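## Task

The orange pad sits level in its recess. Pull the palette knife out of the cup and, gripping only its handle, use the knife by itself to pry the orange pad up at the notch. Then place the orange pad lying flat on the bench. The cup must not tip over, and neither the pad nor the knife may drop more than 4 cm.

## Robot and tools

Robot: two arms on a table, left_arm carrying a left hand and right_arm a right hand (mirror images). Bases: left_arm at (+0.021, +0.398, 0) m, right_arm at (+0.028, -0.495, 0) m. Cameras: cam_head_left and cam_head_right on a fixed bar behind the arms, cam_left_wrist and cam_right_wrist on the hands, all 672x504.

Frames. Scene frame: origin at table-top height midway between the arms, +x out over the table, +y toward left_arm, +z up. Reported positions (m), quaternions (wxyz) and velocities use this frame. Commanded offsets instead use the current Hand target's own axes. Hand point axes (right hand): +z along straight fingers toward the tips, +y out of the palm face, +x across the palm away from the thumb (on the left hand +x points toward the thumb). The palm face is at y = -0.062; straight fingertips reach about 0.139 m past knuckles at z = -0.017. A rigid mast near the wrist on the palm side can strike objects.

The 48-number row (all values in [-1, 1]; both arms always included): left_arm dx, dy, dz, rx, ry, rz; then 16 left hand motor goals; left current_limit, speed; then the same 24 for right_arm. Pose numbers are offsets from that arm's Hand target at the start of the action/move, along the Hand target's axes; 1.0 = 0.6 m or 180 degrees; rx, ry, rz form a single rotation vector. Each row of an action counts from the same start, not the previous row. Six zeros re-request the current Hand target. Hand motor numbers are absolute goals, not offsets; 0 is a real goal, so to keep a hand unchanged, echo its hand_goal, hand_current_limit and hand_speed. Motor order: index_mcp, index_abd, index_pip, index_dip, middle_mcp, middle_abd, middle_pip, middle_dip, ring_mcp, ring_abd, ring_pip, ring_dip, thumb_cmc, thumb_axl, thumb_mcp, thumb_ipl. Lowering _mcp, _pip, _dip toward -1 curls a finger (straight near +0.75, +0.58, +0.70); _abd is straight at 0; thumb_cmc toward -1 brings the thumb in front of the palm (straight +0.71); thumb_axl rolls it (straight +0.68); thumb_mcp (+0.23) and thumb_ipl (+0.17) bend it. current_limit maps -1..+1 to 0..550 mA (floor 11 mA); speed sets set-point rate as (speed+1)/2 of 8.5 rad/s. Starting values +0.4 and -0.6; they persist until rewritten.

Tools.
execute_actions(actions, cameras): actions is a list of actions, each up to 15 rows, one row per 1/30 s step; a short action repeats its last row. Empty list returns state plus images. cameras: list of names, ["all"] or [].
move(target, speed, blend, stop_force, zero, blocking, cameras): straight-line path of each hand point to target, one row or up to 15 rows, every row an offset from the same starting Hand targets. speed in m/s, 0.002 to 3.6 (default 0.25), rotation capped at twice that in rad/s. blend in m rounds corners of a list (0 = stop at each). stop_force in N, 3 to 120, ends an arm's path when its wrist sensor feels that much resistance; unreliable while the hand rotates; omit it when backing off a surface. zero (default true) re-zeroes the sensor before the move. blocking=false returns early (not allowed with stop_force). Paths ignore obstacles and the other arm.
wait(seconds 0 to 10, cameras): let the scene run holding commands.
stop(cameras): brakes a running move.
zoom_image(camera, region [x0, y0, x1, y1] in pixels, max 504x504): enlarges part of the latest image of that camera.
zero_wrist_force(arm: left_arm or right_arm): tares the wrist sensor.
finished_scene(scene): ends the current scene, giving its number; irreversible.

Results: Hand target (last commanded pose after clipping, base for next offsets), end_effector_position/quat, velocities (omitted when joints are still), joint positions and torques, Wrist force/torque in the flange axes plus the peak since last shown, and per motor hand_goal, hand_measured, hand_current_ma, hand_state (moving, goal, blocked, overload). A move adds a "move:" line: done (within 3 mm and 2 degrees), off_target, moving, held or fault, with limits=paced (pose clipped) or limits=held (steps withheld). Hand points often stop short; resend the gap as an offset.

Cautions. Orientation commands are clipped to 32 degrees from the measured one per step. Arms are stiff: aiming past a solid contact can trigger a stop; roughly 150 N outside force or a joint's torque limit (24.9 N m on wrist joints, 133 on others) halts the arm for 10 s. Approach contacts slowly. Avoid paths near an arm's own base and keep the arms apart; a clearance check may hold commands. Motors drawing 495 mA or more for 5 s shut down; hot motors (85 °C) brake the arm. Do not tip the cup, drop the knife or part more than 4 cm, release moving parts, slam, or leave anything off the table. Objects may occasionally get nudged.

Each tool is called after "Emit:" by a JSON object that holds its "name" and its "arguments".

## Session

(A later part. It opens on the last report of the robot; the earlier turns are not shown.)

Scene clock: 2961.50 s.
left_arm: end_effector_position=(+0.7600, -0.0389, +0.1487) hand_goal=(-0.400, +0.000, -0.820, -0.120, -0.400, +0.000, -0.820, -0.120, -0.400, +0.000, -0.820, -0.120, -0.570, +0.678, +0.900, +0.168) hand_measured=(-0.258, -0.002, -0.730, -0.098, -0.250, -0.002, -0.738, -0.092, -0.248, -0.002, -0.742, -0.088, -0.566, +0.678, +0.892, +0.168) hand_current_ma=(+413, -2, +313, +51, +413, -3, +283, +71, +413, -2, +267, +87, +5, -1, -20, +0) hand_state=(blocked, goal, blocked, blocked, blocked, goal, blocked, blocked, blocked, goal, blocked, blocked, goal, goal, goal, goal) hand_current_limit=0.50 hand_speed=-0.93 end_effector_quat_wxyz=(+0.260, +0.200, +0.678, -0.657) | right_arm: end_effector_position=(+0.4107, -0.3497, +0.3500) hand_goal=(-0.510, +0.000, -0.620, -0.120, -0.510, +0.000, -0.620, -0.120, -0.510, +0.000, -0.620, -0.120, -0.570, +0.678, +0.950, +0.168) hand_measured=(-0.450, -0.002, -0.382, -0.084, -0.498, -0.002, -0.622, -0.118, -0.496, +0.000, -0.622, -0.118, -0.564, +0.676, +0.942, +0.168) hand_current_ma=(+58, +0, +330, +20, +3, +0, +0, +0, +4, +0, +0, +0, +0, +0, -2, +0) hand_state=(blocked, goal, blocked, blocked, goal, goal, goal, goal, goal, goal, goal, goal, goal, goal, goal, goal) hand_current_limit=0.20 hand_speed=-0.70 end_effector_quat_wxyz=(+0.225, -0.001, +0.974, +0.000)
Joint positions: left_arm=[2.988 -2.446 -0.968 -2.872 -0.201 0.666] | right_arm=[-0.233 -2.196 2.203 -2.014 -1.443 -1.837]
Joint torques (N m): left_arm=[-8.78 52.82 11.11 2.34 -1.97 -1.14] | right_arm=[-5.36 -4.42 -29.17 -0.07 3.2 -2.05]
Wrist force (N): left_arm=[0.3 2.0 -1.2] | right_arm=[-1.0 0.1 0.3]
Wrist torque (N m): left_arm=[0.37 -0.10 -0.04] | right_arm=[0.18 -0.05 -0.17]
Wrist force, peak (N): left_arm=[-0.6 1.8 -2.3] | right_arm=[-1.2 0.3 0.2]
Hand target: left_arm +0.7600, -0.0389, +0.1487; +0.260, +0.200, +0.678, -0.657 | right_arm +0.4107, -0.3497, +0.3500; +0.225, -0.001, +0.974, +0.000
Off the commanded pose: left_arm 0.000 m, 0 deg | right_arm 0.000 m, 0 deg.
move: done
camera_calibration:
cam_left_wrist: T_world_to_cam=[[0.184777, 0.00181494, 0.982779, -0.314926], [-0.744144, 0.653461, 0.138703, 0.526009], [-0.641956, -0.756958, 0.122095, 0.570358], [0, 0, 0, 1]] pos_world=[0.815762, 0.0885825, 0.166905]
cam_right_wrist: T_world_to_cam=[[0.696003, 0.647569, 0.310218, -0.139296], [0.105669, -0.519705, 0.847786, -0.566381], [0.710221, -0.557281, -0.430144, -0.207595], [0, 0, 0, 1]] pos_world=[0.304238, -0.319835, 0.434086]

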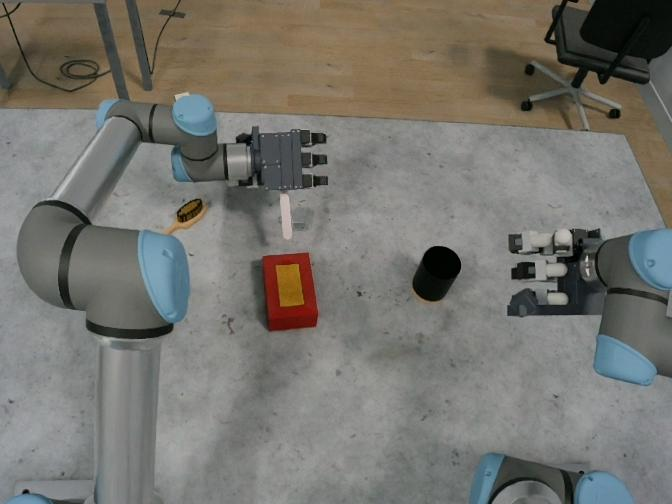

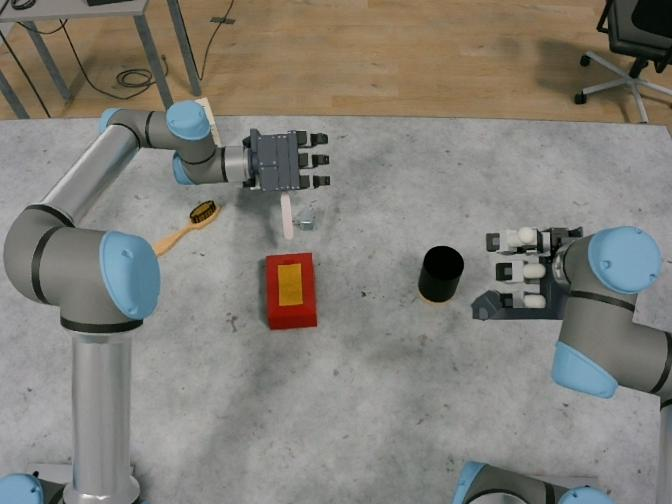

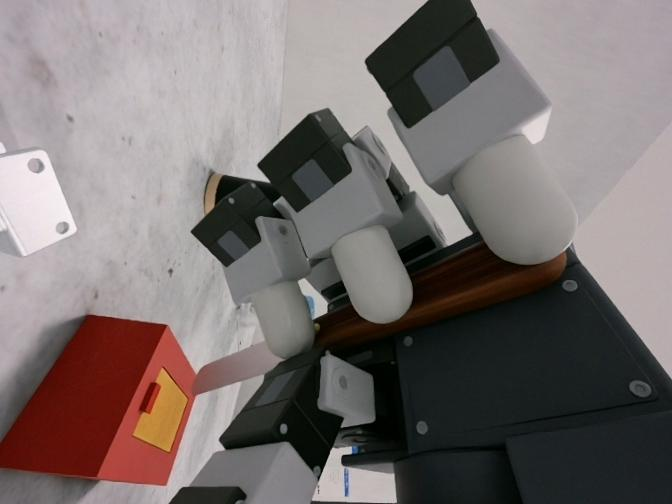

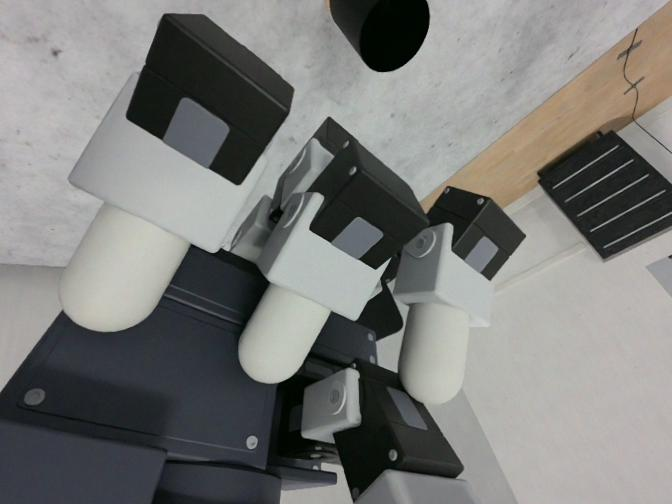

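Emit:
{"name": "zoom_image", "arguments": {"camera": "cam_left_wrist", "region": [125, 360, 205, 460]}}

Emit:
{"name": "zoom_image", "arguments": {"camera": "cam_head_left", "region": [245, 180, 335, 335]}}

Emit:
{"name": "zoom_image", "arguments": {"camera": "cam_head_right", "region": [245, 180, 335, 335]}}

Scaled by 5.040 from the camera's 672x504 image, which has a finer 960x720 frame.

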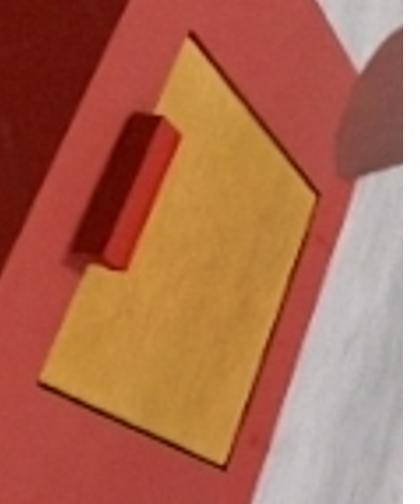

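Scaled by 3.252 from the camera's 672x504 image, which has a finer 960x720 frame.

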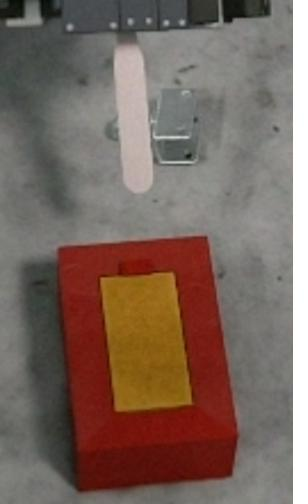

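Scaled by 3.252 from the camera's 672x504 image, which has a finer 960x720 frame.

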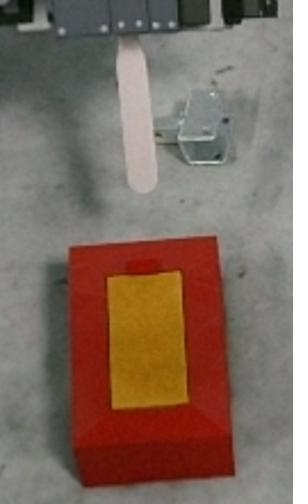

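Emit:
{"name": "move", "arguments": {"target": [0.0552,0.0005,-0.0039,0,0,0,-0.4,0,-0.82,-0.12,-0.4,0,-0.82,-0.12,-0.4,0,-0.82,-0.12,-0.571,0.677,0.9,0.1676,0.5,-0.93,0,0,0,0,0,0,-0.51,0,-0.62,-0.12,-0.51,0,-0.62,-0.12,-0.51,0,-0.62,-0.12,-0.571,0.677,0.95,0.1676,0.2,-0.7], "speed": 0.05}}

Emit:
{"name": "move", "arguments": {"target": [0.0308,0.0394,0,0,0,0,-0.4,0,-0.82,-0.12,-0.4,0,-0.82,-0.12,-0.4,0,-0.82,-0.12,-0.571,0.677,0.9,0.1676,0.5,-0.93,0,0,0,0,0,0,-0.51,0,-0.62,-0.12,-0.51,0,-0.62,-0.12,-0.51,0,-0.62,-0.12,-0.571,0.677,0.95,0.1676,0.2,-0.7], "speed": 0.008, "stop_force": 3, "cameras": ["all"]}}

Scene clock: 3171.33 s.
left_arm: end_effector_position=(+0.7339, -0.0389, +0.1281) hand_goal=(-0.400, +0.000, -0.820, -0.120, -0.400, +0.000, -0.820, -0.120, -0.400, +0.000, -0.820, -0.120, -0.570, +0.678, +0.900, +0.168) hand_measured=(-0.258, -0.002, -0.730, -0.098, -0.250, -0.002, -0.738, -0.092, -0.248, -0.002, -0.742, -0.088, -0.566, +0.678, +0.892, +0.168) hand_current_ma=(+413, -2, +313, +51, +413, -3, +283, +71, +412, -2, +267, +87, +5, -1, -20, +0) hand_state=(blocked, goal, blocked, blocked, blocked, goal, blocked, blocked, blocked, goal, blocked, blocked, goal, goal, goal, goal) hand_current_limit=0.50 hand_speed=-0.93 end_effector_quat_wxyz=(+0.260, +0.200, +0.678, -0.657) | right_arm: end_effector_position=(+0.4107, -0.3497, +0.3500) hand_goal=(-0.510, +0.000, -0.620, -0.120, -0.510, +0.000, -0.620, -0.120, -0.510, +0.000, -0.620, -0.120, -0.570, +0.678, +0.950, +0.168) hand_measured=(-0.450, -0.002, -0.382, -0.084, -0.498, -0.002, -0.622, -0.118, -0.496, +0.000, -0.622, -0.118, -0.564, +0.676, +0.942, +0.168) hand_current_ma=(+58, +0, +330, +20, +3, +0, +0, +0, +4, +0, +0, +0, +0, +0, -2, +0) hand_state=(blocked, goal, blocked, blocked, goal, goal, goal, goal, goal, goal, goal, goal, goal, goal, goal, goal) hand_current_limit=0.20 hand_speed=-0.70 end_effector_quat_wxyz=(+0.225, -0.001, +0.974, +0.000)
Joint positions: left_arm=[2.984 -2.398 -1.112 -2.776 -0.206 0.666] | right_arm=[-0.233 -2.196 2.203 -2.014 -1.443 -1.837]
Joint torques (N m): left_arm=[-0.81 64.79 10.26 2.26 -1.97 -0.94] | right_arm=[-5.28 -4.53 -28.89 -0.02 3.32 -2.17]
Wrist force (N): left_arm=[0.2 2.0 -1.2] | right_arm=[-1.0 0.4 0.4]
Wrist torque (N m): left_arm=[0.36 -0.09 -0.05] | right_arm=[0.20 -0.05 -0.16]
Wrist force, peak (N): left_arm=[0.1 2.3 -1.4] | right_arm=[-1.3 0.3 0.3]
Hand target: left_arm +0.7339, -0.0389, +0.1281; +0.260, +0.200, +0.678, -0.657 | right_arm +0.4107, -0.3497, +0.3500; +0.225, -0.001, +0.974, +0.000
Off the commanded pose: left_arm 0.000 m, 0 deg | right_arm 0.000 m, 0 deg.
move: done

Scene clock: 3175.03 s.
left_arm: end_effector_position=(+0.7340, -0.0389, +0.1090) hand_goal=(-0.400, +0.000, -0.820, -0.120, -0.400, +0.000, -0.820, -0.120, -0.400, +0.000, -0.820, -0.120, -0.570, +0.678, +0.900, +0.168) hand_measured=(-0.258, -0.002, -0.730, -0.098, -0.250, -0.002, -0.738, -0.092, -0.248, -0.002, -0.740, -0.088, -0.566, +0.678, +0.892, +0.168) hand_current_ma=(+413, -2, +313, +51, +413, -3, +283, +71, +413, -2, +270, +87, +5, -1, -20, +0) hand_state=(blocked, goal, blocked, blocked, blocked, goal, blocked, blocked, blocked, goal, blocked, blocked, goal, goal, goal, goal) hand_current_limit=0.50 hand_speed=-0.93 end_effector_quat_wxyz=(+0.260, +0.200, +0.678, -0.657) | right_arm: end_effector_position=(+0.4107, -0.3497, +0.3500) hand_goal=(-0.510, +0.000, -0.620, -0.120, -0.510, +0.000, -0.620, -0.120, -0.510, +0.000, -0.620, -0.120, -0.570, +0.678, +0.950, +0.168) hand_measured=(-0.450, -0.002, -0.382, -0.084, -0.498, -0.002, -0.622, -0.118, -0.496, +0.000, -0.622, -0.118, -0.564, +0.676, +0.942, +0.168) hand_current_ma=(+58, +0, +330, +20, +3, +0, +0, +0, +4, +0, +0, +0, +0, +0, -2, +0) hand_state=(blocked, goal, blocked, blocked, goal, goal, goal, goal, goal, goal, goal, goal, goal, goal, goal, goal) hand_current_limit=0.20 hand_speed=-0.70 end_effector_quat_wxyz=(+0.225, -0.001, +0.974, +0.000)
Joint positions: left_arm=[2.984 -2.417 -1.129 -2.739 -0.206 0.666] | right_arm=[-0.233 -2.196 2.203 -2.014 -1.443 -1.837]
Joint torques (N m): left_arm=[7.89 63.34 32.86 -0.8 -0.41 0.98] | right_arm=[-4.25 -3.09 -26.91 -0.03 3.07 -2.08]
Wrist force (N): left_arm=[-1.1 -0.3 -1.1] | right_arm=[-1.1 0.3 0.2]
Wrist torque (N m): left_arm=[0.21 0.02 -0.45] | right_arm=[0.22 -0.04 -0.17]
Wrist force, peak (N): left_arm=[-4.5 -2.1 -1.4] | right_arm=[-1.3 0.2 0.1]
Hand target: left_arm +0.7340, -0.0389, +0.1090; +0.260, +0.200, +0.678, -0.657 (not the last commanded pose) | right_arm +0.4107, -0.3497, +0.3500; +0.225, -0.001, +0.974, +0.000
Off the commanded pose: left_arm 0.011 m, 0 deg | right_arm 0.000 m, 0 deg.
move: contact (left_arm)
camera_calibration:
cam_left_wrist: T_world_to_cam=[[0.184714, 0.00174034, 0.982791, -0.271149], [-0.744153, 0.65345, 0.138705, 0.512162], [-0.641964, -0.756967, 0.121996, 0.558522], [0, 0, 0, 1]] pos_world=[0.789762, 0.0885825, 0.127305]
cam_right_wrist: T_world_to_cam=[[0.696003, 0.647569, 0.310218, -0.139296], [0.105669, -0.519705, 0.847786, -0.566381], [0.710221, -0.557281, -0.430144, -0.207595], [0, 0, 0, 1]] pos_world=[0.304238, -0.319835, 0.434086]

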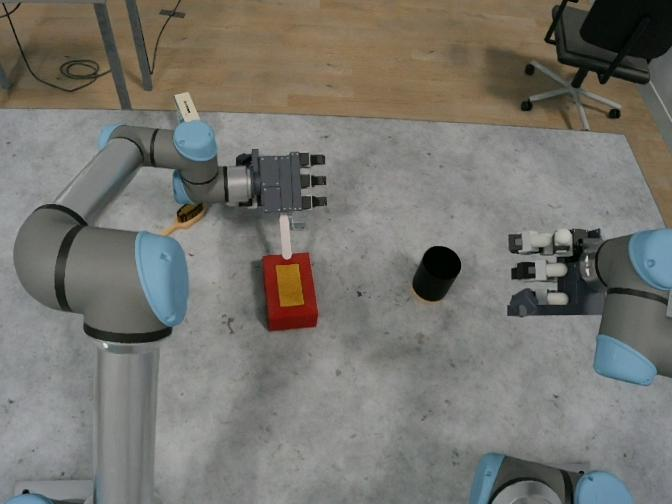

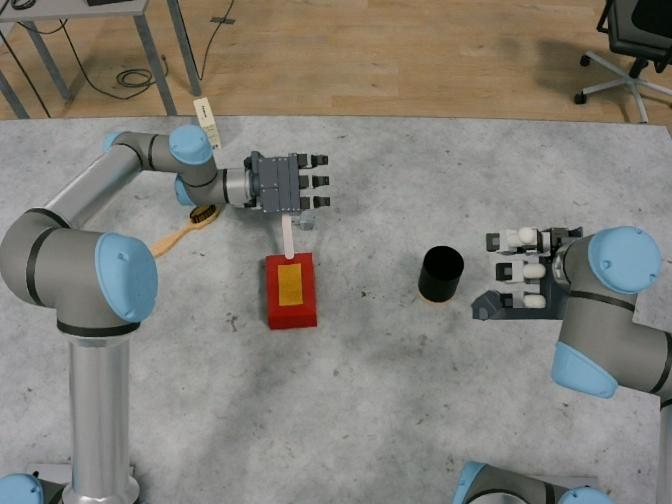

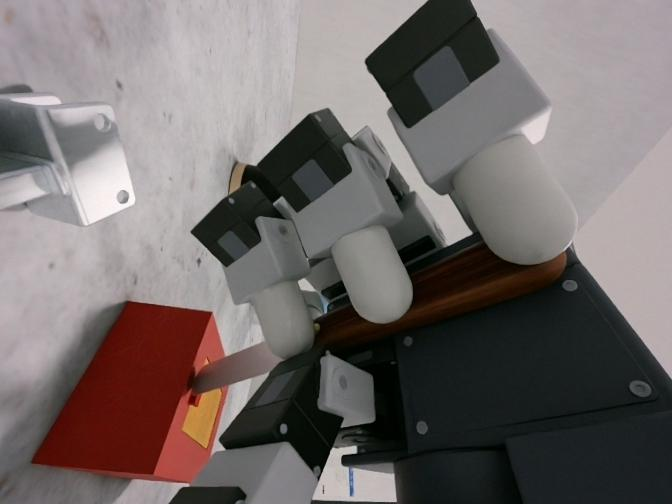

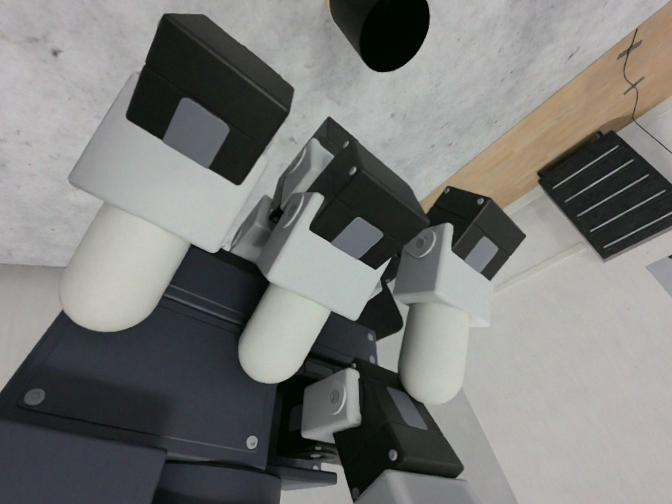

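Emit:
{"name": "zoom_image", "arguments": {"camera": "cam_left_wrist", "region": [165, 345, 235, 450]}}

Emit:
{"name": "zoom_image", "arguments": {"camera": "cam_head_left", "region": [255, 220, 325, 310]}}

Emit:
{"name": "zoom_image", "arguments": {"camera": "cam_head_right", "region": [255, 220, 325, 310]}}

Scaled by 4.800 from the camera's 672x504 image, which has a finer 960x720 frame.

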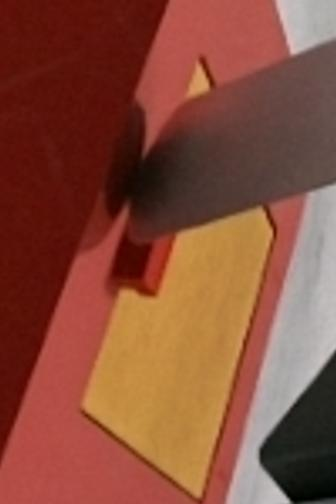

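Scaled by 5.600 from the camera's 672x504 image, which has a finer 960x720 frame.

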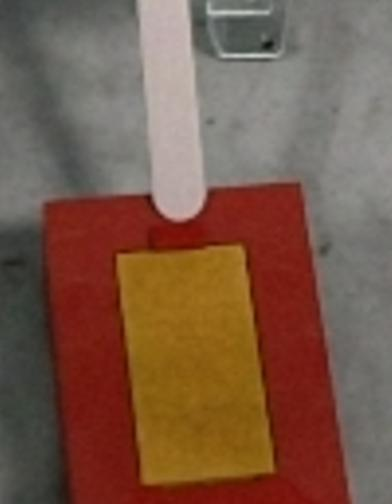

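Scaled by 5.600 from the camera's 672x504 image, which has a finer 960x720 frame.

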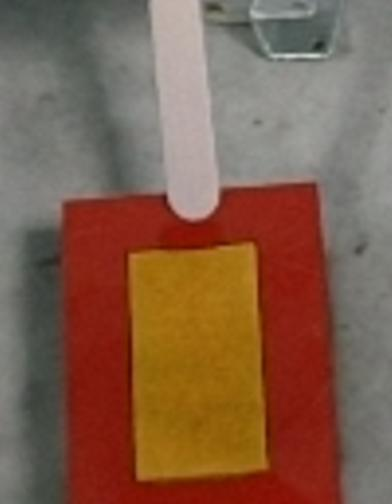

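Emit:
{"name": "move", "arguments": {"target": [-0.00257,-0.00328,0,0,0,0,-0.4,0,-0.82,-0.12,-0.4,0,-0.82,-0.12,-0.4,0,-0.82,-0.12,-0.571,0.677,0.9,0.1676,0.5,-0.93,0,0,0,0,0,0,-0.51,0,-0.62,-0.12,-0.51,0,-0.62,-0.12,-0.51,0,-0.62,-0.12,-0.571,0.677,0.95,0.1676,0.2,-0.7], "speed": 0.03}}

Emit:
{"name": "move", "arguments": {"target": [0.02627,-0.02052,0,0,0,0,-0.4,0,-0.82,-0.12,-0.4,0,-0.82,-0.12,-0.4,0,-0.82,-0.12,-0.571,0.677,0.9,0.1676,0.5,-0.93,0,0,0,0,0,0,-0.51,0,-0.62,-0.12,-0.51,0,-0.62,-0.12,-0.51,0,-0.62,-0.12,-0.571,0.677,0.95,0.1676,0.2,-0.7], "speed": 0.006, "stop_force": 3, "cameras": ["all"]}}

Scene clock: 3202.13 s.
left_arm: end_effector_position=(+0.7340, -0.0389, +0.1115) hand_goal=(-0.400, +0.000, -0.820, -0.120, -0.400, +0.000, -0.820, -0.120, -0.400, +0.000, -0.820, -0.120, -0.570, +0.678, +0.900, +0.168) hand_measured=(-0.258, -0.002, -0.730, -0.098, -0.250, -0.002, -0.738, -0.092, -0.248, -0.002, -0.740, -0.088, -0.566, +0.678, +0.892, +0.168) hand_current_ma=(+413, -2, +313, +51, +413, -3, +283, +71, +413, -2, +270, +87, +5, -1, -20, +0) hand_state=(blocked, goal, blocked, blocked, blocked, goal, blocked, blocked, blocked, goal, blocked, blocked, goal, goal, goal, goal) hand_current_limit=0.50 hand_speed=-0.93 end_effector_quat_wxyz=(+0.260, +0.200, +0.678, -0.657) | right_arm: end_effector_position=(+0.4107, -0.3497, +0.3500) hand_goal=(-0.510, +0.000, -0.620, -0.120, -0.510, +0.000, -0.620, -0.120, -0.510, +0.000, -0.620, -0.120, -0.570, +0.678, +0.950, +0.168) hand_measured=(-0.450, -0.002, -0.382, -0.084, -0.498, -0.002, -0.622, -0.118, -0.496, +0.000, -0.622, -0.118, -0.564, +0.676, +0.942, +0.168) hand_current_ma=(+58, +0, +330, +20, +3, +0, +0, +0, +4, +0, +0, +0, +0, +0, -2, +0) hand_state=(blocked, goal, blocked, blocked, goal, goal, goal, goal, goal, goal, goal, goal, goal, goal, goal, goal) hand_current_limit=0.20 hand_speed=-0.70 end_effector_quat_wxyz=(+0.225, -0.001, +0.974, +0.000)
Joint positions: left_arm=[2.984 -2.414 -1.127 -2.744 -0.206 0.666] | right_arm=[-0.233 -2.196 2.203 -2.014 -1.443 -1.837]
Joint torques (N m): left_arm=[7.53 64.75 34.37 -1.03 -0.37 -0.52] | right_arm=[-5.47 -3.78 -25.79 -0.05 3.21 -2.14]
Wrist force (N): left_arm=[0.1 2.2 -1.1] | right_arm=[-1.0 0.5 0.2]
Wrist torque (N m): left_arm=[0.38 -0.07 -0.08] | right_arm=[0.23 -0.04 -0.16]
Wrist force, peak (N): left_arm=[0.1 2.2 -1.3] | right_arm=[-1.2 0.3 0.3]
Hand target: left_arm +0.7340, -0.0389, +0.1115; +0.260, +0.200, +0.678, -0.657 | right_arm +0.4107, -0.3497, +0.3500; +0.225, -0.001, +0.974, +0.000
Off the commanded pose: left_arm 0.000 m, 0 deg | right_arm 0.000 m, 0 deg.
move: done

Scene clock: 3203.90 s.
left_arm: end_effector_position=(+0.7297, -0.0393, +0.1116) hand_goal=(-0.400, +0.000, -0.820, -0.120, -0.400, +0.000, -0.820, -0.120, -0.400, +0.000, -0.820, -0.120, -0.570, +0.678, +0.900, +0.168) hand_measured=(-0.258, -0.002, -0.730, -0.098, -0.250, -0.002, -0.738, -0.092, -0.248, -0.002, -0.740, -0.088, -0.566, +0.678, +0.892, +0.168) hand_current_ma=(+413, -2, +313, +51, +413, -3, +283, +71, +413, -2, +270, +87, +5, -1, -20, +0) hand_state=(blocked, goal, blocked, blocked, blocked, goal, blocked, blocked, blocked, goal, blocked, blocked, goal, goal, goal, goal) hand_current_limit=0.50 hand_speed=-0.93 end_effector_quat_wxyz=(+0.260, +0.200, +0.678, -0.657) | right_arm: end_effector_position=(+0.4107, -0.3497, +0.3500) hand_goal=(-0.510, +0.000, -0.620, -0.120, -0.510, +0.000, -0.620, -0.120, -0.510, +0.000, -0.620, -0.120, -0.570, +0.678, +0.950, +0.168) hand_measured=(-0.450, -0.002, -0.382, -0.084, -0.498, -0.002, -0.622, -0.118, -0.496, +0.000, -0.622, -0.118, -0.564, +0.676, +0.942, +0.168) hand_current_ma=(+58, +0, +330, +20, +3, +0, +0, +0, +4, +0, +0, +0, +0, +0, -2, +0) hand_state=(blocked, goal, blocked, blocked, goal, goal, goal, goal, goal, goal, goal, goal, goal, goal, goal, goal) hand_current_limit=0.20 hand_speed=-0.70 end_effector_quat_wxyz=(+0.225, -0.001, +0.974, +0.000)
Joint positions: left_arm=[2.982 -2.405 -1.145 -2.736 -0.207 0.666] | right_arm=[-0.233 -2.196 2.203 -2.014 -1.443 -1.837]
Joint torques (N m): left_arm=[6.5 41.51 33.38 -1.34 2.21 -0.81] | right_arm=[-4.77 -2.81 -25.5 -0.14 3.03 -2.14]
Wrist force (N): left_arm=[-1.5 3.0 -1.1] | right_arm=[-0.9 0.3 0.0]
Wrist torque (N m): left_arm=[0.45 0.01 -0.13] | right_arm=[0.22 -0.05 -0.16]
Wrist force, peak (N): left_arm=[-3.6 4.0 -0.9] | right_arm=[-1.2 0.4 0.2]
Hand target: left_arm +0.7297, -0.0393, +0.1116; +0.260, +0.200, +0.678, -0.657 (not the last commanded pose) | right_arm +0.4107, -0.3497, +0.3500; +0.225, -0.001, +0.974, +0.000
Off the commanded pose: left_arm 0.016 m, 0 deg | right_arm 0.000 m, 0 deg.
move: contact (left_arm)
camera_calibration:
cam_left_wrist: T_world_to_cam=[[0.184651, 0.00166575, 0.982803, -0.272756], [-0.744162, 0.65344, 0.138707, 0.508949], [-0.641971, -0.756977, 0.121898, 0.555098], [0, 0, 0, 1]] pos_world=[0.785462, 0.0880825, 0.129806]
cam_right_wrist: T_world_to_cam=[[0.696003, 0.647569, 0.310218, -0.139296], [0.105669, -0.519705, 0.847786, -0.566381], [0.710221, -0.557281, -0.430144, -0.207595], [0, 0, 0, 1]] pos_world=[0.304238, -0.319835, 0.434086]

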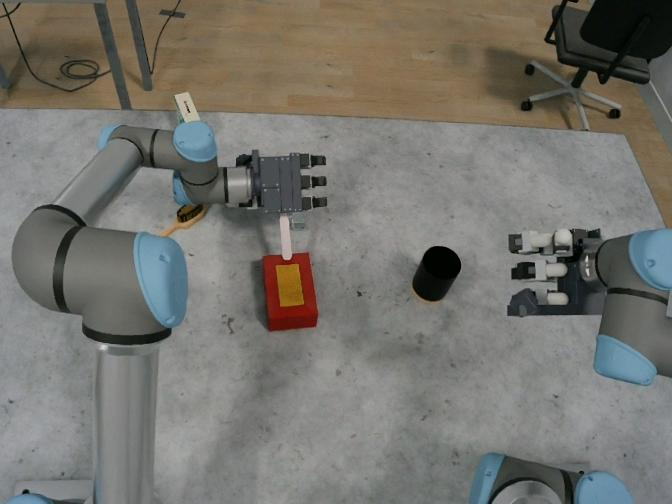

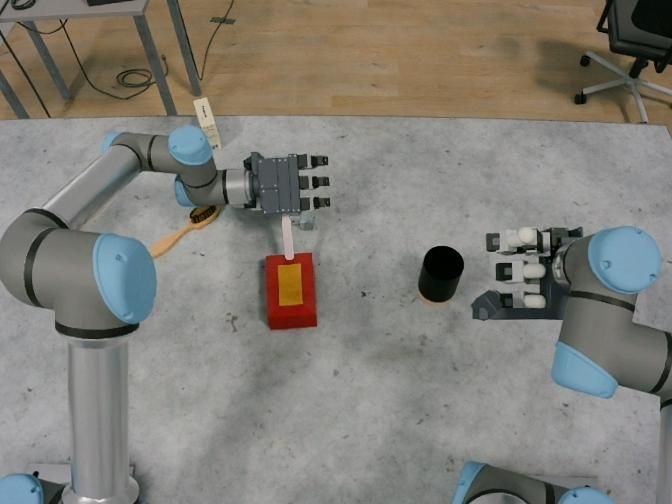

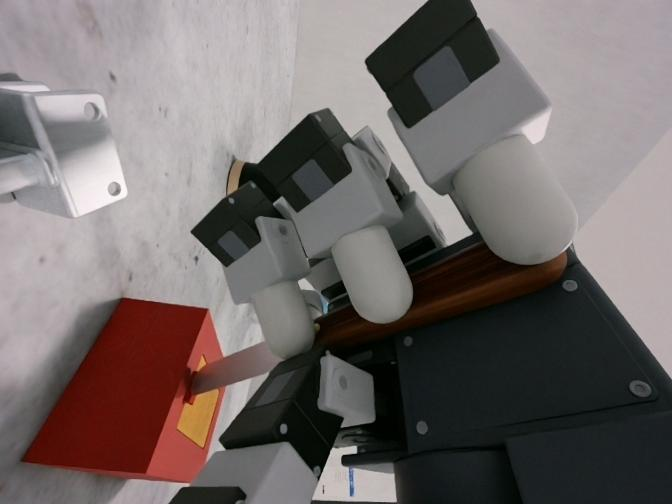

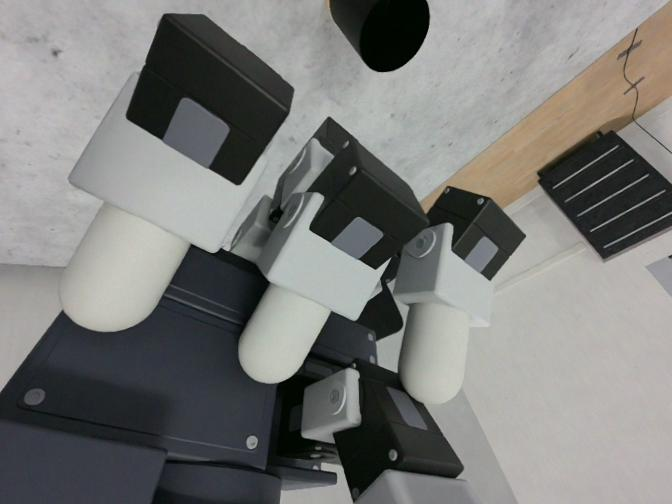

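Emit:
{"name": "zoom_image", "arguments": {"camera": "cam_left_wrist", "region": [165, 345, 235, 450]}}

Emit:
{"name": "zoom_image", "arguments": {"camera": "cam_head_left", "region": [265, 235, 310, 280]}}

Emit:
{"name": "zoom_image", "arguments": {"camera": "cam_head_right", "region": [265, 235, 310, 280]}}

Scaled by 4.800 from the camera's 672x504 image, which has a finer 960x720 frame.

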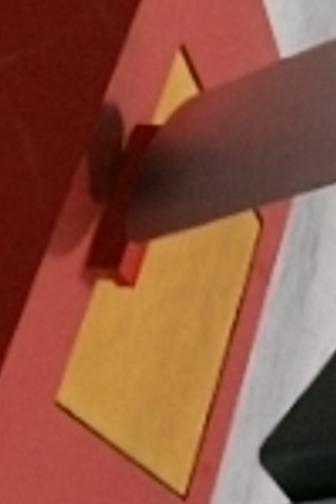

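Scaled by 11.200 from the camera's 672x504 image, which has a finer 960x720 frame.

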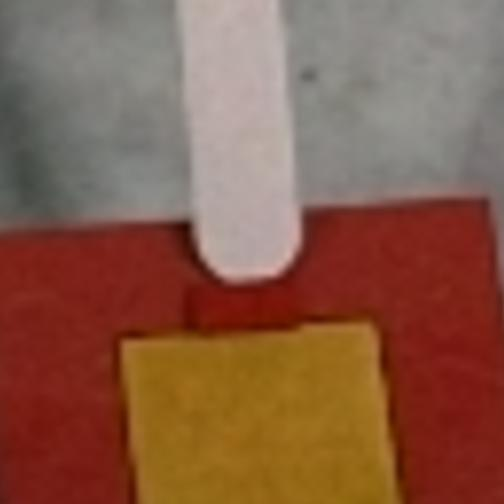

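Scaled by 11.200 from the camera's 672x504 image, which has a finer 960x720 frame.

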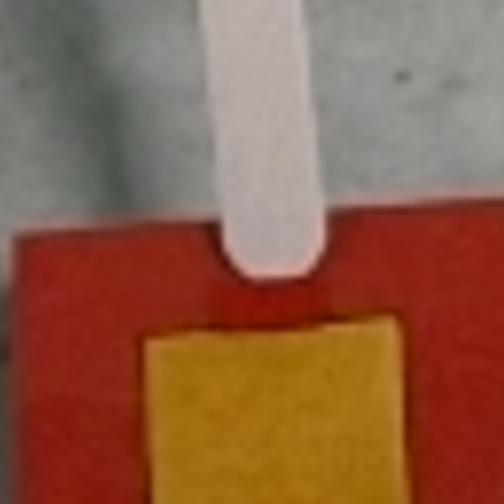

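Emit:
{"name": "move", "arguments": {"target": [-0.1495,0.0533,0,0,0,0,-0.4,0,-0.82,-0.12,-0.4,0,-0.82,-0.12,-0.4,0,-0.82,-0.12,-0.571,0.677,0.9,0.1676,0.5,-0.93,-0.0224,0.3828,0.1036,-0.0075,0.3553,0.537,-0.51,0,-0.62,-0.12,-0.51,0,-0.62,-0.12,-0.51,0,-0.62,-0.12,-0.571,0.677,0.95,0.1676,0.2,-0.7], "speed": 0.3, "cameras": ["all"]}}

Scene clock: 3268.50 s.
left_arm: end_effector_position=(+0.8197, -0.0311, +0.1416) hand_goal=(-0.400, +0.000, -0.820, -0.120, -0.400, +0.000, -0.820, -0.120, -0.400, +0.000, -0.820, -0.120, -0.570, +0.678, +0.900, +0.168) hand_measured=(-0.258, -0.002, -0.730, -0.098, -0.250, -0.002, -0.738, -0.092, -0.248, -0.002, -0.740, -0.088, -0.566, +0.678, +0.892, +0.168) hand_current_ma=(+413, -2, +313, +51, +413, -3, +283, +71, +413, -2, +270, +87, +5, -1, -20, +0) hand_state=(blocked, goal, blocked, blocked, blocked, goal, blocked, blocked, blocked, goal, blocked, blocked, goal, goal, goal, goal) hand_current_limit=0.50 hand_speed=-0.93 end_effector_quat_wxyz=(+0.260, +0.200, +0.678, -0.657) | right_arm: end_effector_position=(+0.4495, -0.1200, +0.3000) hand_goal=(-0.510, +0.000, -0.620, -0.120, -0.510, +0.000, -0.620, -0.120, -0.510, +0.000, -0.620, -0.120, -0.570, +0.678, +0.950, +0.168) hand_measured=(-0.450, -0.002, -0.384, -0.084, -0.498, -0.002, -0.622, -0.118, -0.496, +0.000, -0.622, -0.118, -0.564, +0.676, +0.942, +0.168) hand_current_ma=(+58, +0, +330, +20, +3, +0, +0, +0, +4, +0, +0, +0, +0, +0, -2, +0) hand_state=(blocked, goal, blocked, blocked, goal, goal, goal, goal, goal, goal, goal, goal, goal, goal, goal, goal) hand_current_limit=0.20 hand_speed=-0.70 end_effector_quat_wxyz=(-0.337, +0.686, +0.623, +0.168)
Joint positions: left_arm=[3.007 -2.631 -0.632 -3.022 -0.183 0.666] | right_arm=[0.312 -1.687 1.897 -1.761 -0.799 0.341]
Joint torques (N m): left_arm=[2.44 49.24 34.94 -0.94 1.97 1.81] | right_arm=[5.9 -11.01 -13.47 -5.5 4.03 2.07]
Wrist force (N): left_arm=[-0.2 2.2 -1.3] | right_arm=[1.0 -0.3 0.2]
Wrist torque (N m): left_arm=[0.39 -0.05 -0.20] | right_arm=[0.18 0.14 0.19]
Wrist force, peak (N): left_arm=[-1.1 3.5 -1.1] | right_arm=[1.2 -0.2 0.3]
Hand target: left_arm +0.8197, -0.0312, +0.1416; +0.260, +0.200, +0.678, -0.657 | right_arm +0.4495, -0.1199, +0.3000; -0.337, +0.686, +0.623, +0.168
Off the commanded pose: left_arm 0.000 m, 0 deg | right_arm 0.000 m, 0 deg.
move: done
camera_calibration:
cam_left_wrist: T_world_to_cam=[[0.184639, 0.00183008, 0.982805, -0.318976], [-0.744222, 0.653394, 0.1386, 0.566465], [-0.641905, -0.757016, 0.122004, 0.615342], [0, 0, 0, 1]] pos_world=[0.875462, 0.0962828, 0.159906]
cam_right_wrist: T_world_to_cam=[[0.492501, -0.545496, -0.678142, -0.0546394], [-0.44565, -0.827357, 0.341871, -0.0460738], [-0.747556, 0.133842, -0.650574, 0.675685], [0, 0, 0, 1]] pos_world=[0.511489, -0.15836, 0.418281]

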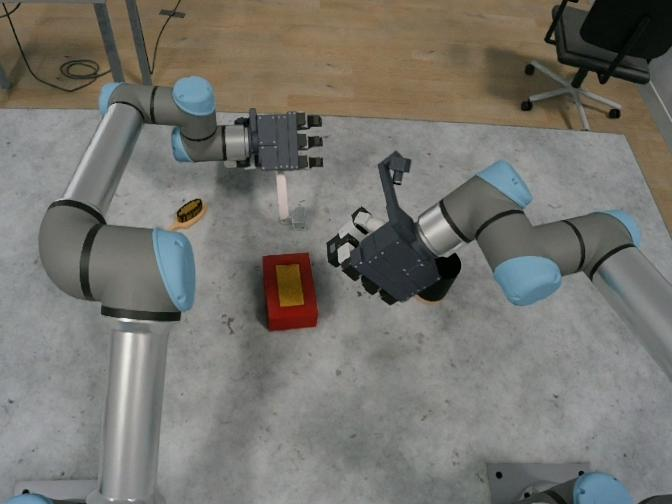

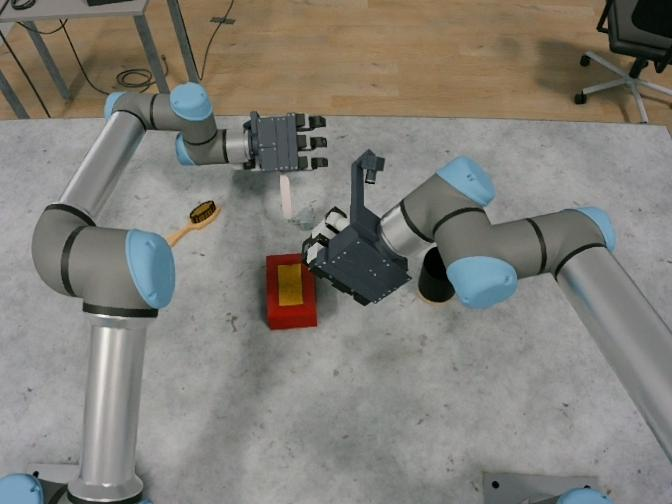

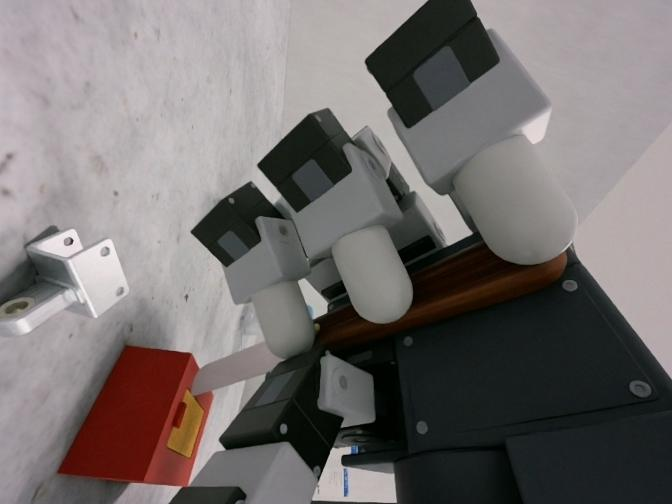

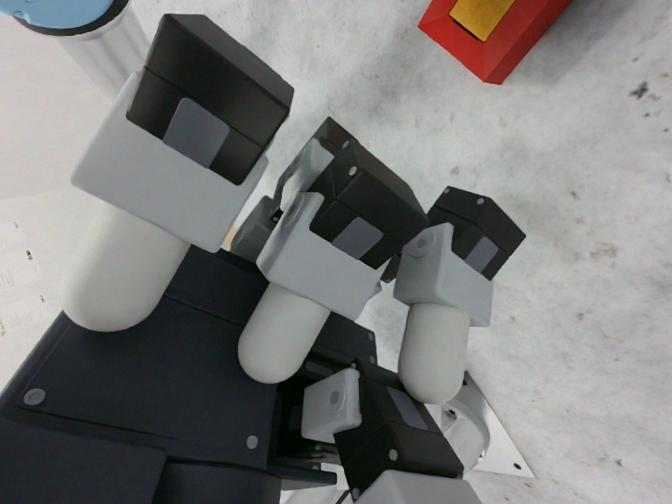

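Emit:
{"name": "move", "arguments": {"target": [0,0,0,0,0,0,-0.4,0,-0.82,-0.12,-0.4,0,-0.82,-0.12,-0.4,0,-0.82,-0.12,-0.571,0.677,0.9,0.1676,0.5,-0.93,0.0638,0.1485,0.3312,0,0,0,-0.51,0,-0.62,-0.12,-0.51,0,-0.62,-0.12,-0.51,0,-0.62,-0.12,-0.571,0.677,0.95,0.1676,0.2,-0.7], "speed": 0.15, "cameras": ["cam_right_wrist","cam_head_left"]}}

Scene clock: 3282.17 s.
left_arm: end_effector_position=(+0.8197, -0.0312, +0.1416) hand_goal=(-0.400, +0.000, -0.820, -0.120, -0.400, +0.000, -0.820, -0.120, -0.400, +0.000, -0.820, -0.120, -0.570, +0.678, +0.900, +0.168) hand_measured=(-0.258, -0.002, -0.730, -0.098, -0.250, -0.002, -0.738, -0.092, -0.248, -0.002, -0.740, -0.088, -0.566, +0.678, +0.892, +0.168) hand_current_ma=(+413, -2, +313, +51, +412, -3, +283, +71, +413, -2, +270, +87, +5, -1, -20, +0) hand_state=(blocked, goal, blocked, blocked, blocked, goal, blocked, blocked, blocked, goal, blocked, blocked, goal, goal, goal, goal) hand_current_limit=0.50 hand_speed=-0.93 end_effector_quat_wxyz=(+0.260, +0.200, +0.678, -0.657) | right_arm: end_effector_position=(+0.5046, +0.0420, +0.1601) hand_goal=(-0.510, +0.000, -0.620, -0.120, -0.510, +0.000, -0.620, -0.120, -0.510, +0.000, -0.620, -0.120, -0.570, +0.678, +0.950, +0.168) hand_measured=(-0.450, -0.002, -0.384, -0.084, -0.498, -0.002, -0.622, -0.118, -0.496, +0.000, -0.622, -0.118, -0.564, +0.676, +0.942, +0.168) hand_current_ma=(+58, +0, +330, +20, +2, +0, +0, +0, +3, +0, +0, +0, +0, +0, -2, +0) hand_state=(blocked, goal, blocked, blocked, goal, goal, goal, goal, goal, goal, goal, goal, goal, goal, goal, goal) hand_current_limit=0.20 hand_speed=-0.70 end_effector_quat_wxyz=(-0.337, +0.686, +0.623, +0.168)
Joint positions: left_arm=[3.007 -2.631 -0.632 -3.022 -0.183 0.666] | right_arm=[0.569 -1.19 1.781 -2.385 -0.826 0.694]
Joint torques (N m): left_arm=[-7.07 49.65 35.33 -1.03 1.86 1.8] | right_arm=[5.8 -31.78 -27.6 -5.78 -2 2.28]
Wrist force (N): left_arm=[0.0 2.2 -1.2] | right_arm=[1.0 0.1 0.1]
Wrist torque (N m): left_arm=[0.39 -0.08 -0.18] | right_arm=[0.25 0.14 0.19]
Wrist force, peak (N): left_arm=[-0.1 2.3 -1.3] | right_arm=[1.1 0.4 1.0]
Hand target: left_arm +0.8197, -0.0312, +0.1416; +0.260, +0.200, +0.678, -0.657 | right_arm +0.5046, +0.0421, +0.1600; -0.337, +0.686, +0.623, +0.168
Off the commanded pose: left_arm 0.000 m, 0 deg | right_arm 0.000 m, 0 deg.
move: done
camera_calibration:
cam_right_wrist: T_world_to_cam=[[0.492501, -0.545496, -0.678142, -0.088395], [-0.44565, -0.827357, 0.341871, 0.16042], [-0.747556, 0.133842, -0.650574, 0.604187], [0, 0, 0, 1]] pos_world=[0.566689, 0.00364, 0.278281]
Images, in order (width x height): cam_head_left 672x504, cam_right_wrist 672x504.

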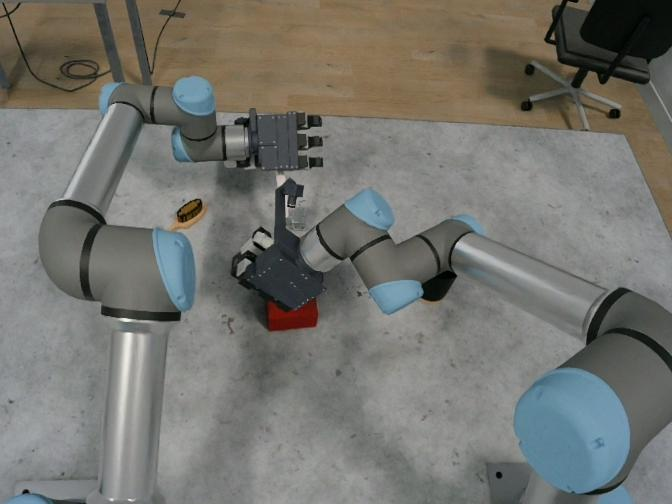

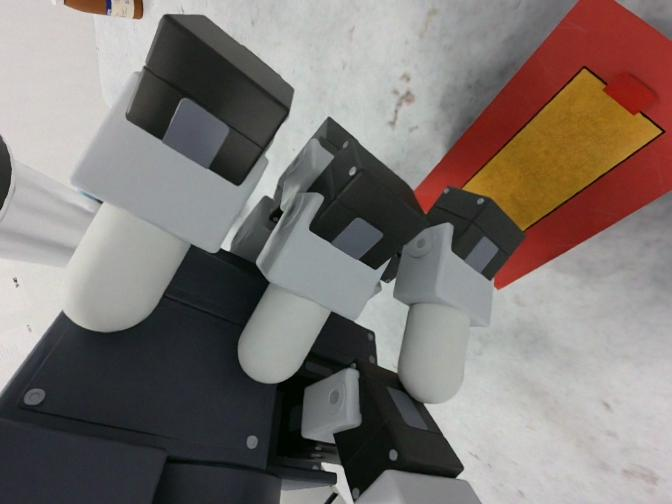

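Emit:
{"name": "zoom_image", "arguments": {"camera": "cam_right_wrist", "region": [570, 50, 672, 150]}}

Scaled by 4.941 from the camera's 672x504 image, which has a finer 960x720 frame.

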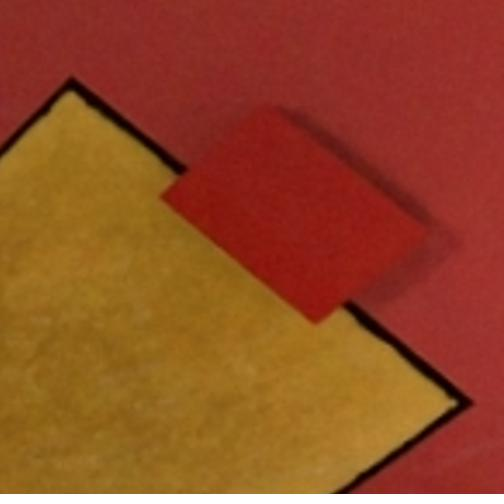

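Emit:
{"name": "move", "arguments": {"target": [0,0,0,0,0,0,-0.4,0,-0.82,-0.12,-0.4,0,-0.82,-0.12,-0.4,0,-0.82,-0.12,-0.571,0.677,0.9,0.1676,0.5,-0.93,-0.0433,-0.1692,0.0204,0,0,0,-0.51,0,-0.62,-0.12,-0.51,0,-0.62,-0.12,-0.51,0,-0.62,-0.12,-0.571,0.677,0.95,0.1676,0.2,-0.7], "speed": 0.15, "cameras": ["cam_right_wrist"]}}

Emit:
{"name": "zoom_image", "arguments": {"camera": "cam_right_wrist", "region": [570, 30, 672, 150]}}

Scene clock: 3321.43 s.
left_arm: end_effector_position=(+0.8197, -0.0312, +0.1416) hand_goal=(-0.400, +0.000, -0.820, -0.120, -0.400, +0.000, -0.820, -0.120, -0.400, +0.000, -0.820, -0.120, -0.570, +0.678, +0.900, +0.168) hand_measured=(-0.258, -0.002, -0.730, -0.098, -0.250, -0.002, -0.738, -0.092, -0.248, -0.002, -0.740, -0.088, -0.566, +0.678, +0.892, +0.168) hand_current_ma=(+413, -2, +313, +51, +412, -3, +283, +71, +413, -2, +270, +87, +5, -1, -20, +0) hand_state=(blocked, goal, blocked, blocked, blocked, goal, blocked, blocked, blocked, goal, blocked, blocked, goal, goal, goal, goal) hand_current_limit=0.50 hand_speed=-0.93 end_effector_quat_wxyz=(+0.260, +0.200, +0.678, -0.657) | right_arm: end_effector_position=(+0.3998, +0.0308, +0.1600) hand_goal=(-0.510, +0.000, -0.620, -0.120, -0.510, +0.000, -0.620, -0.120, -0.510, +0.000, -0.620, -0.120, -0.570, +0.678, +0.950, +0.168) hand_measured=(-0.450, -0.002, -0.384, -0.084, -0.498, -0.002, -0.622, -0.118, -0.496, +0.000, -0.622, -0.118, -0.564, +0.676, +0.942, +0.168) hand_current_ma=(+58, +0, +330, +20, +2, +0, +0, +0, +3, +0, +0, +0, +0, +0, -2, +0) hand_state=(blocked, goal, blocked, blocked, goal, goal, goal, goal, goal, goal, goal, goal, goal, goal, goal, goal) hand_current_limit=0.20 hand_speed=-0.70 end_effector_quat_wxyz=(-0.337, +0.686, +0.623, +0.168)
Joint positions: left_arm=[3.007 -2.631 -0.632 -3.022 -0.183 0.666] | right_arm=[0.653 -1.345 2.02 -2.543 -0.847 0.803]
Joint torques (N m): left_arm=[-7.41 49.56 35.22 -1.03 1.79 1.81] | right_arm=[5.58 -36.26 -9.09 -5.87 -1.68 2.01]
Wrist force (N): left_arm=[0.0 2.1 -1.3] | right_arm=[1.1 -0.5 0.2]
Wrist torque (N m): left_arm=[0.39 -0.08 -0.17] | right_arm=[0.16 0.12 0.20]
Wrist force, peak (N): left_arm=[0.1 2.3 -1.5] | right_arm=[1.3 1.3 0.0]
Hand target: left_arm +0.8197, -0.0312, +0.1416; +0.260, +0.200, +0.678, -0.657 | right_arm +0.3997, +0.0308, +0.1600; -0.337, +0.686, +0.623, +0.168
Off the commanded pose: left_arm 0.000 m, 0 deg | right_arm 0.000 m, 0 deg.
move: done
camera_calibration:
cam_right_wrist: T_world_to_cam=[[0.492501, -0.545496, -0.678142, -0.0429636], [-0.44565, -0.827357, 0.341871, 0.104356], [-0.747556, 0.133842, -0.650574, 0.527216], [0, 0, 0, 1]] pos_world=[0.461789, -0.00766, 0.278181]
Images, in order (width x height): cam_right_wrist 672x504.

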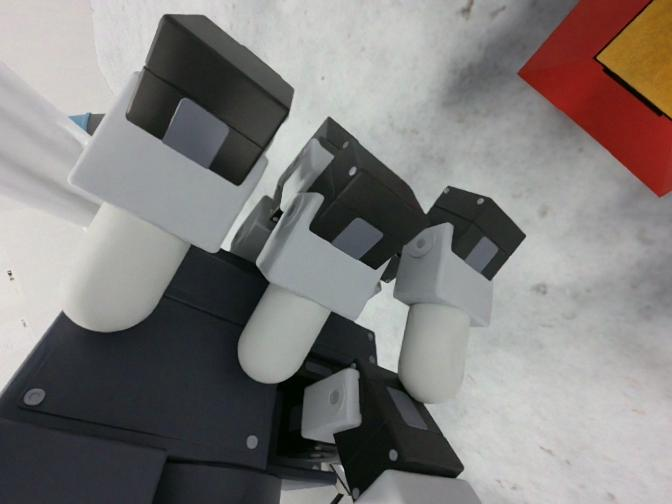

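Scaled by 4.200 from the camera's 672x504 image, which has a finer 960x720 frame.

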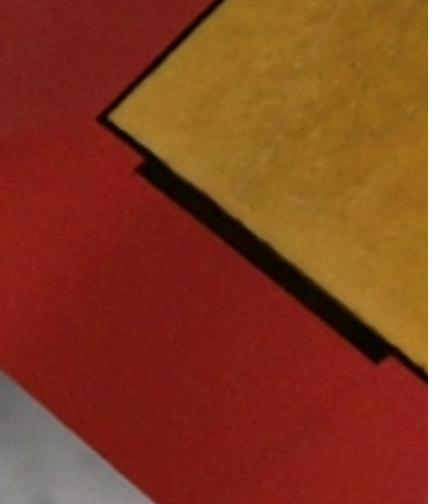

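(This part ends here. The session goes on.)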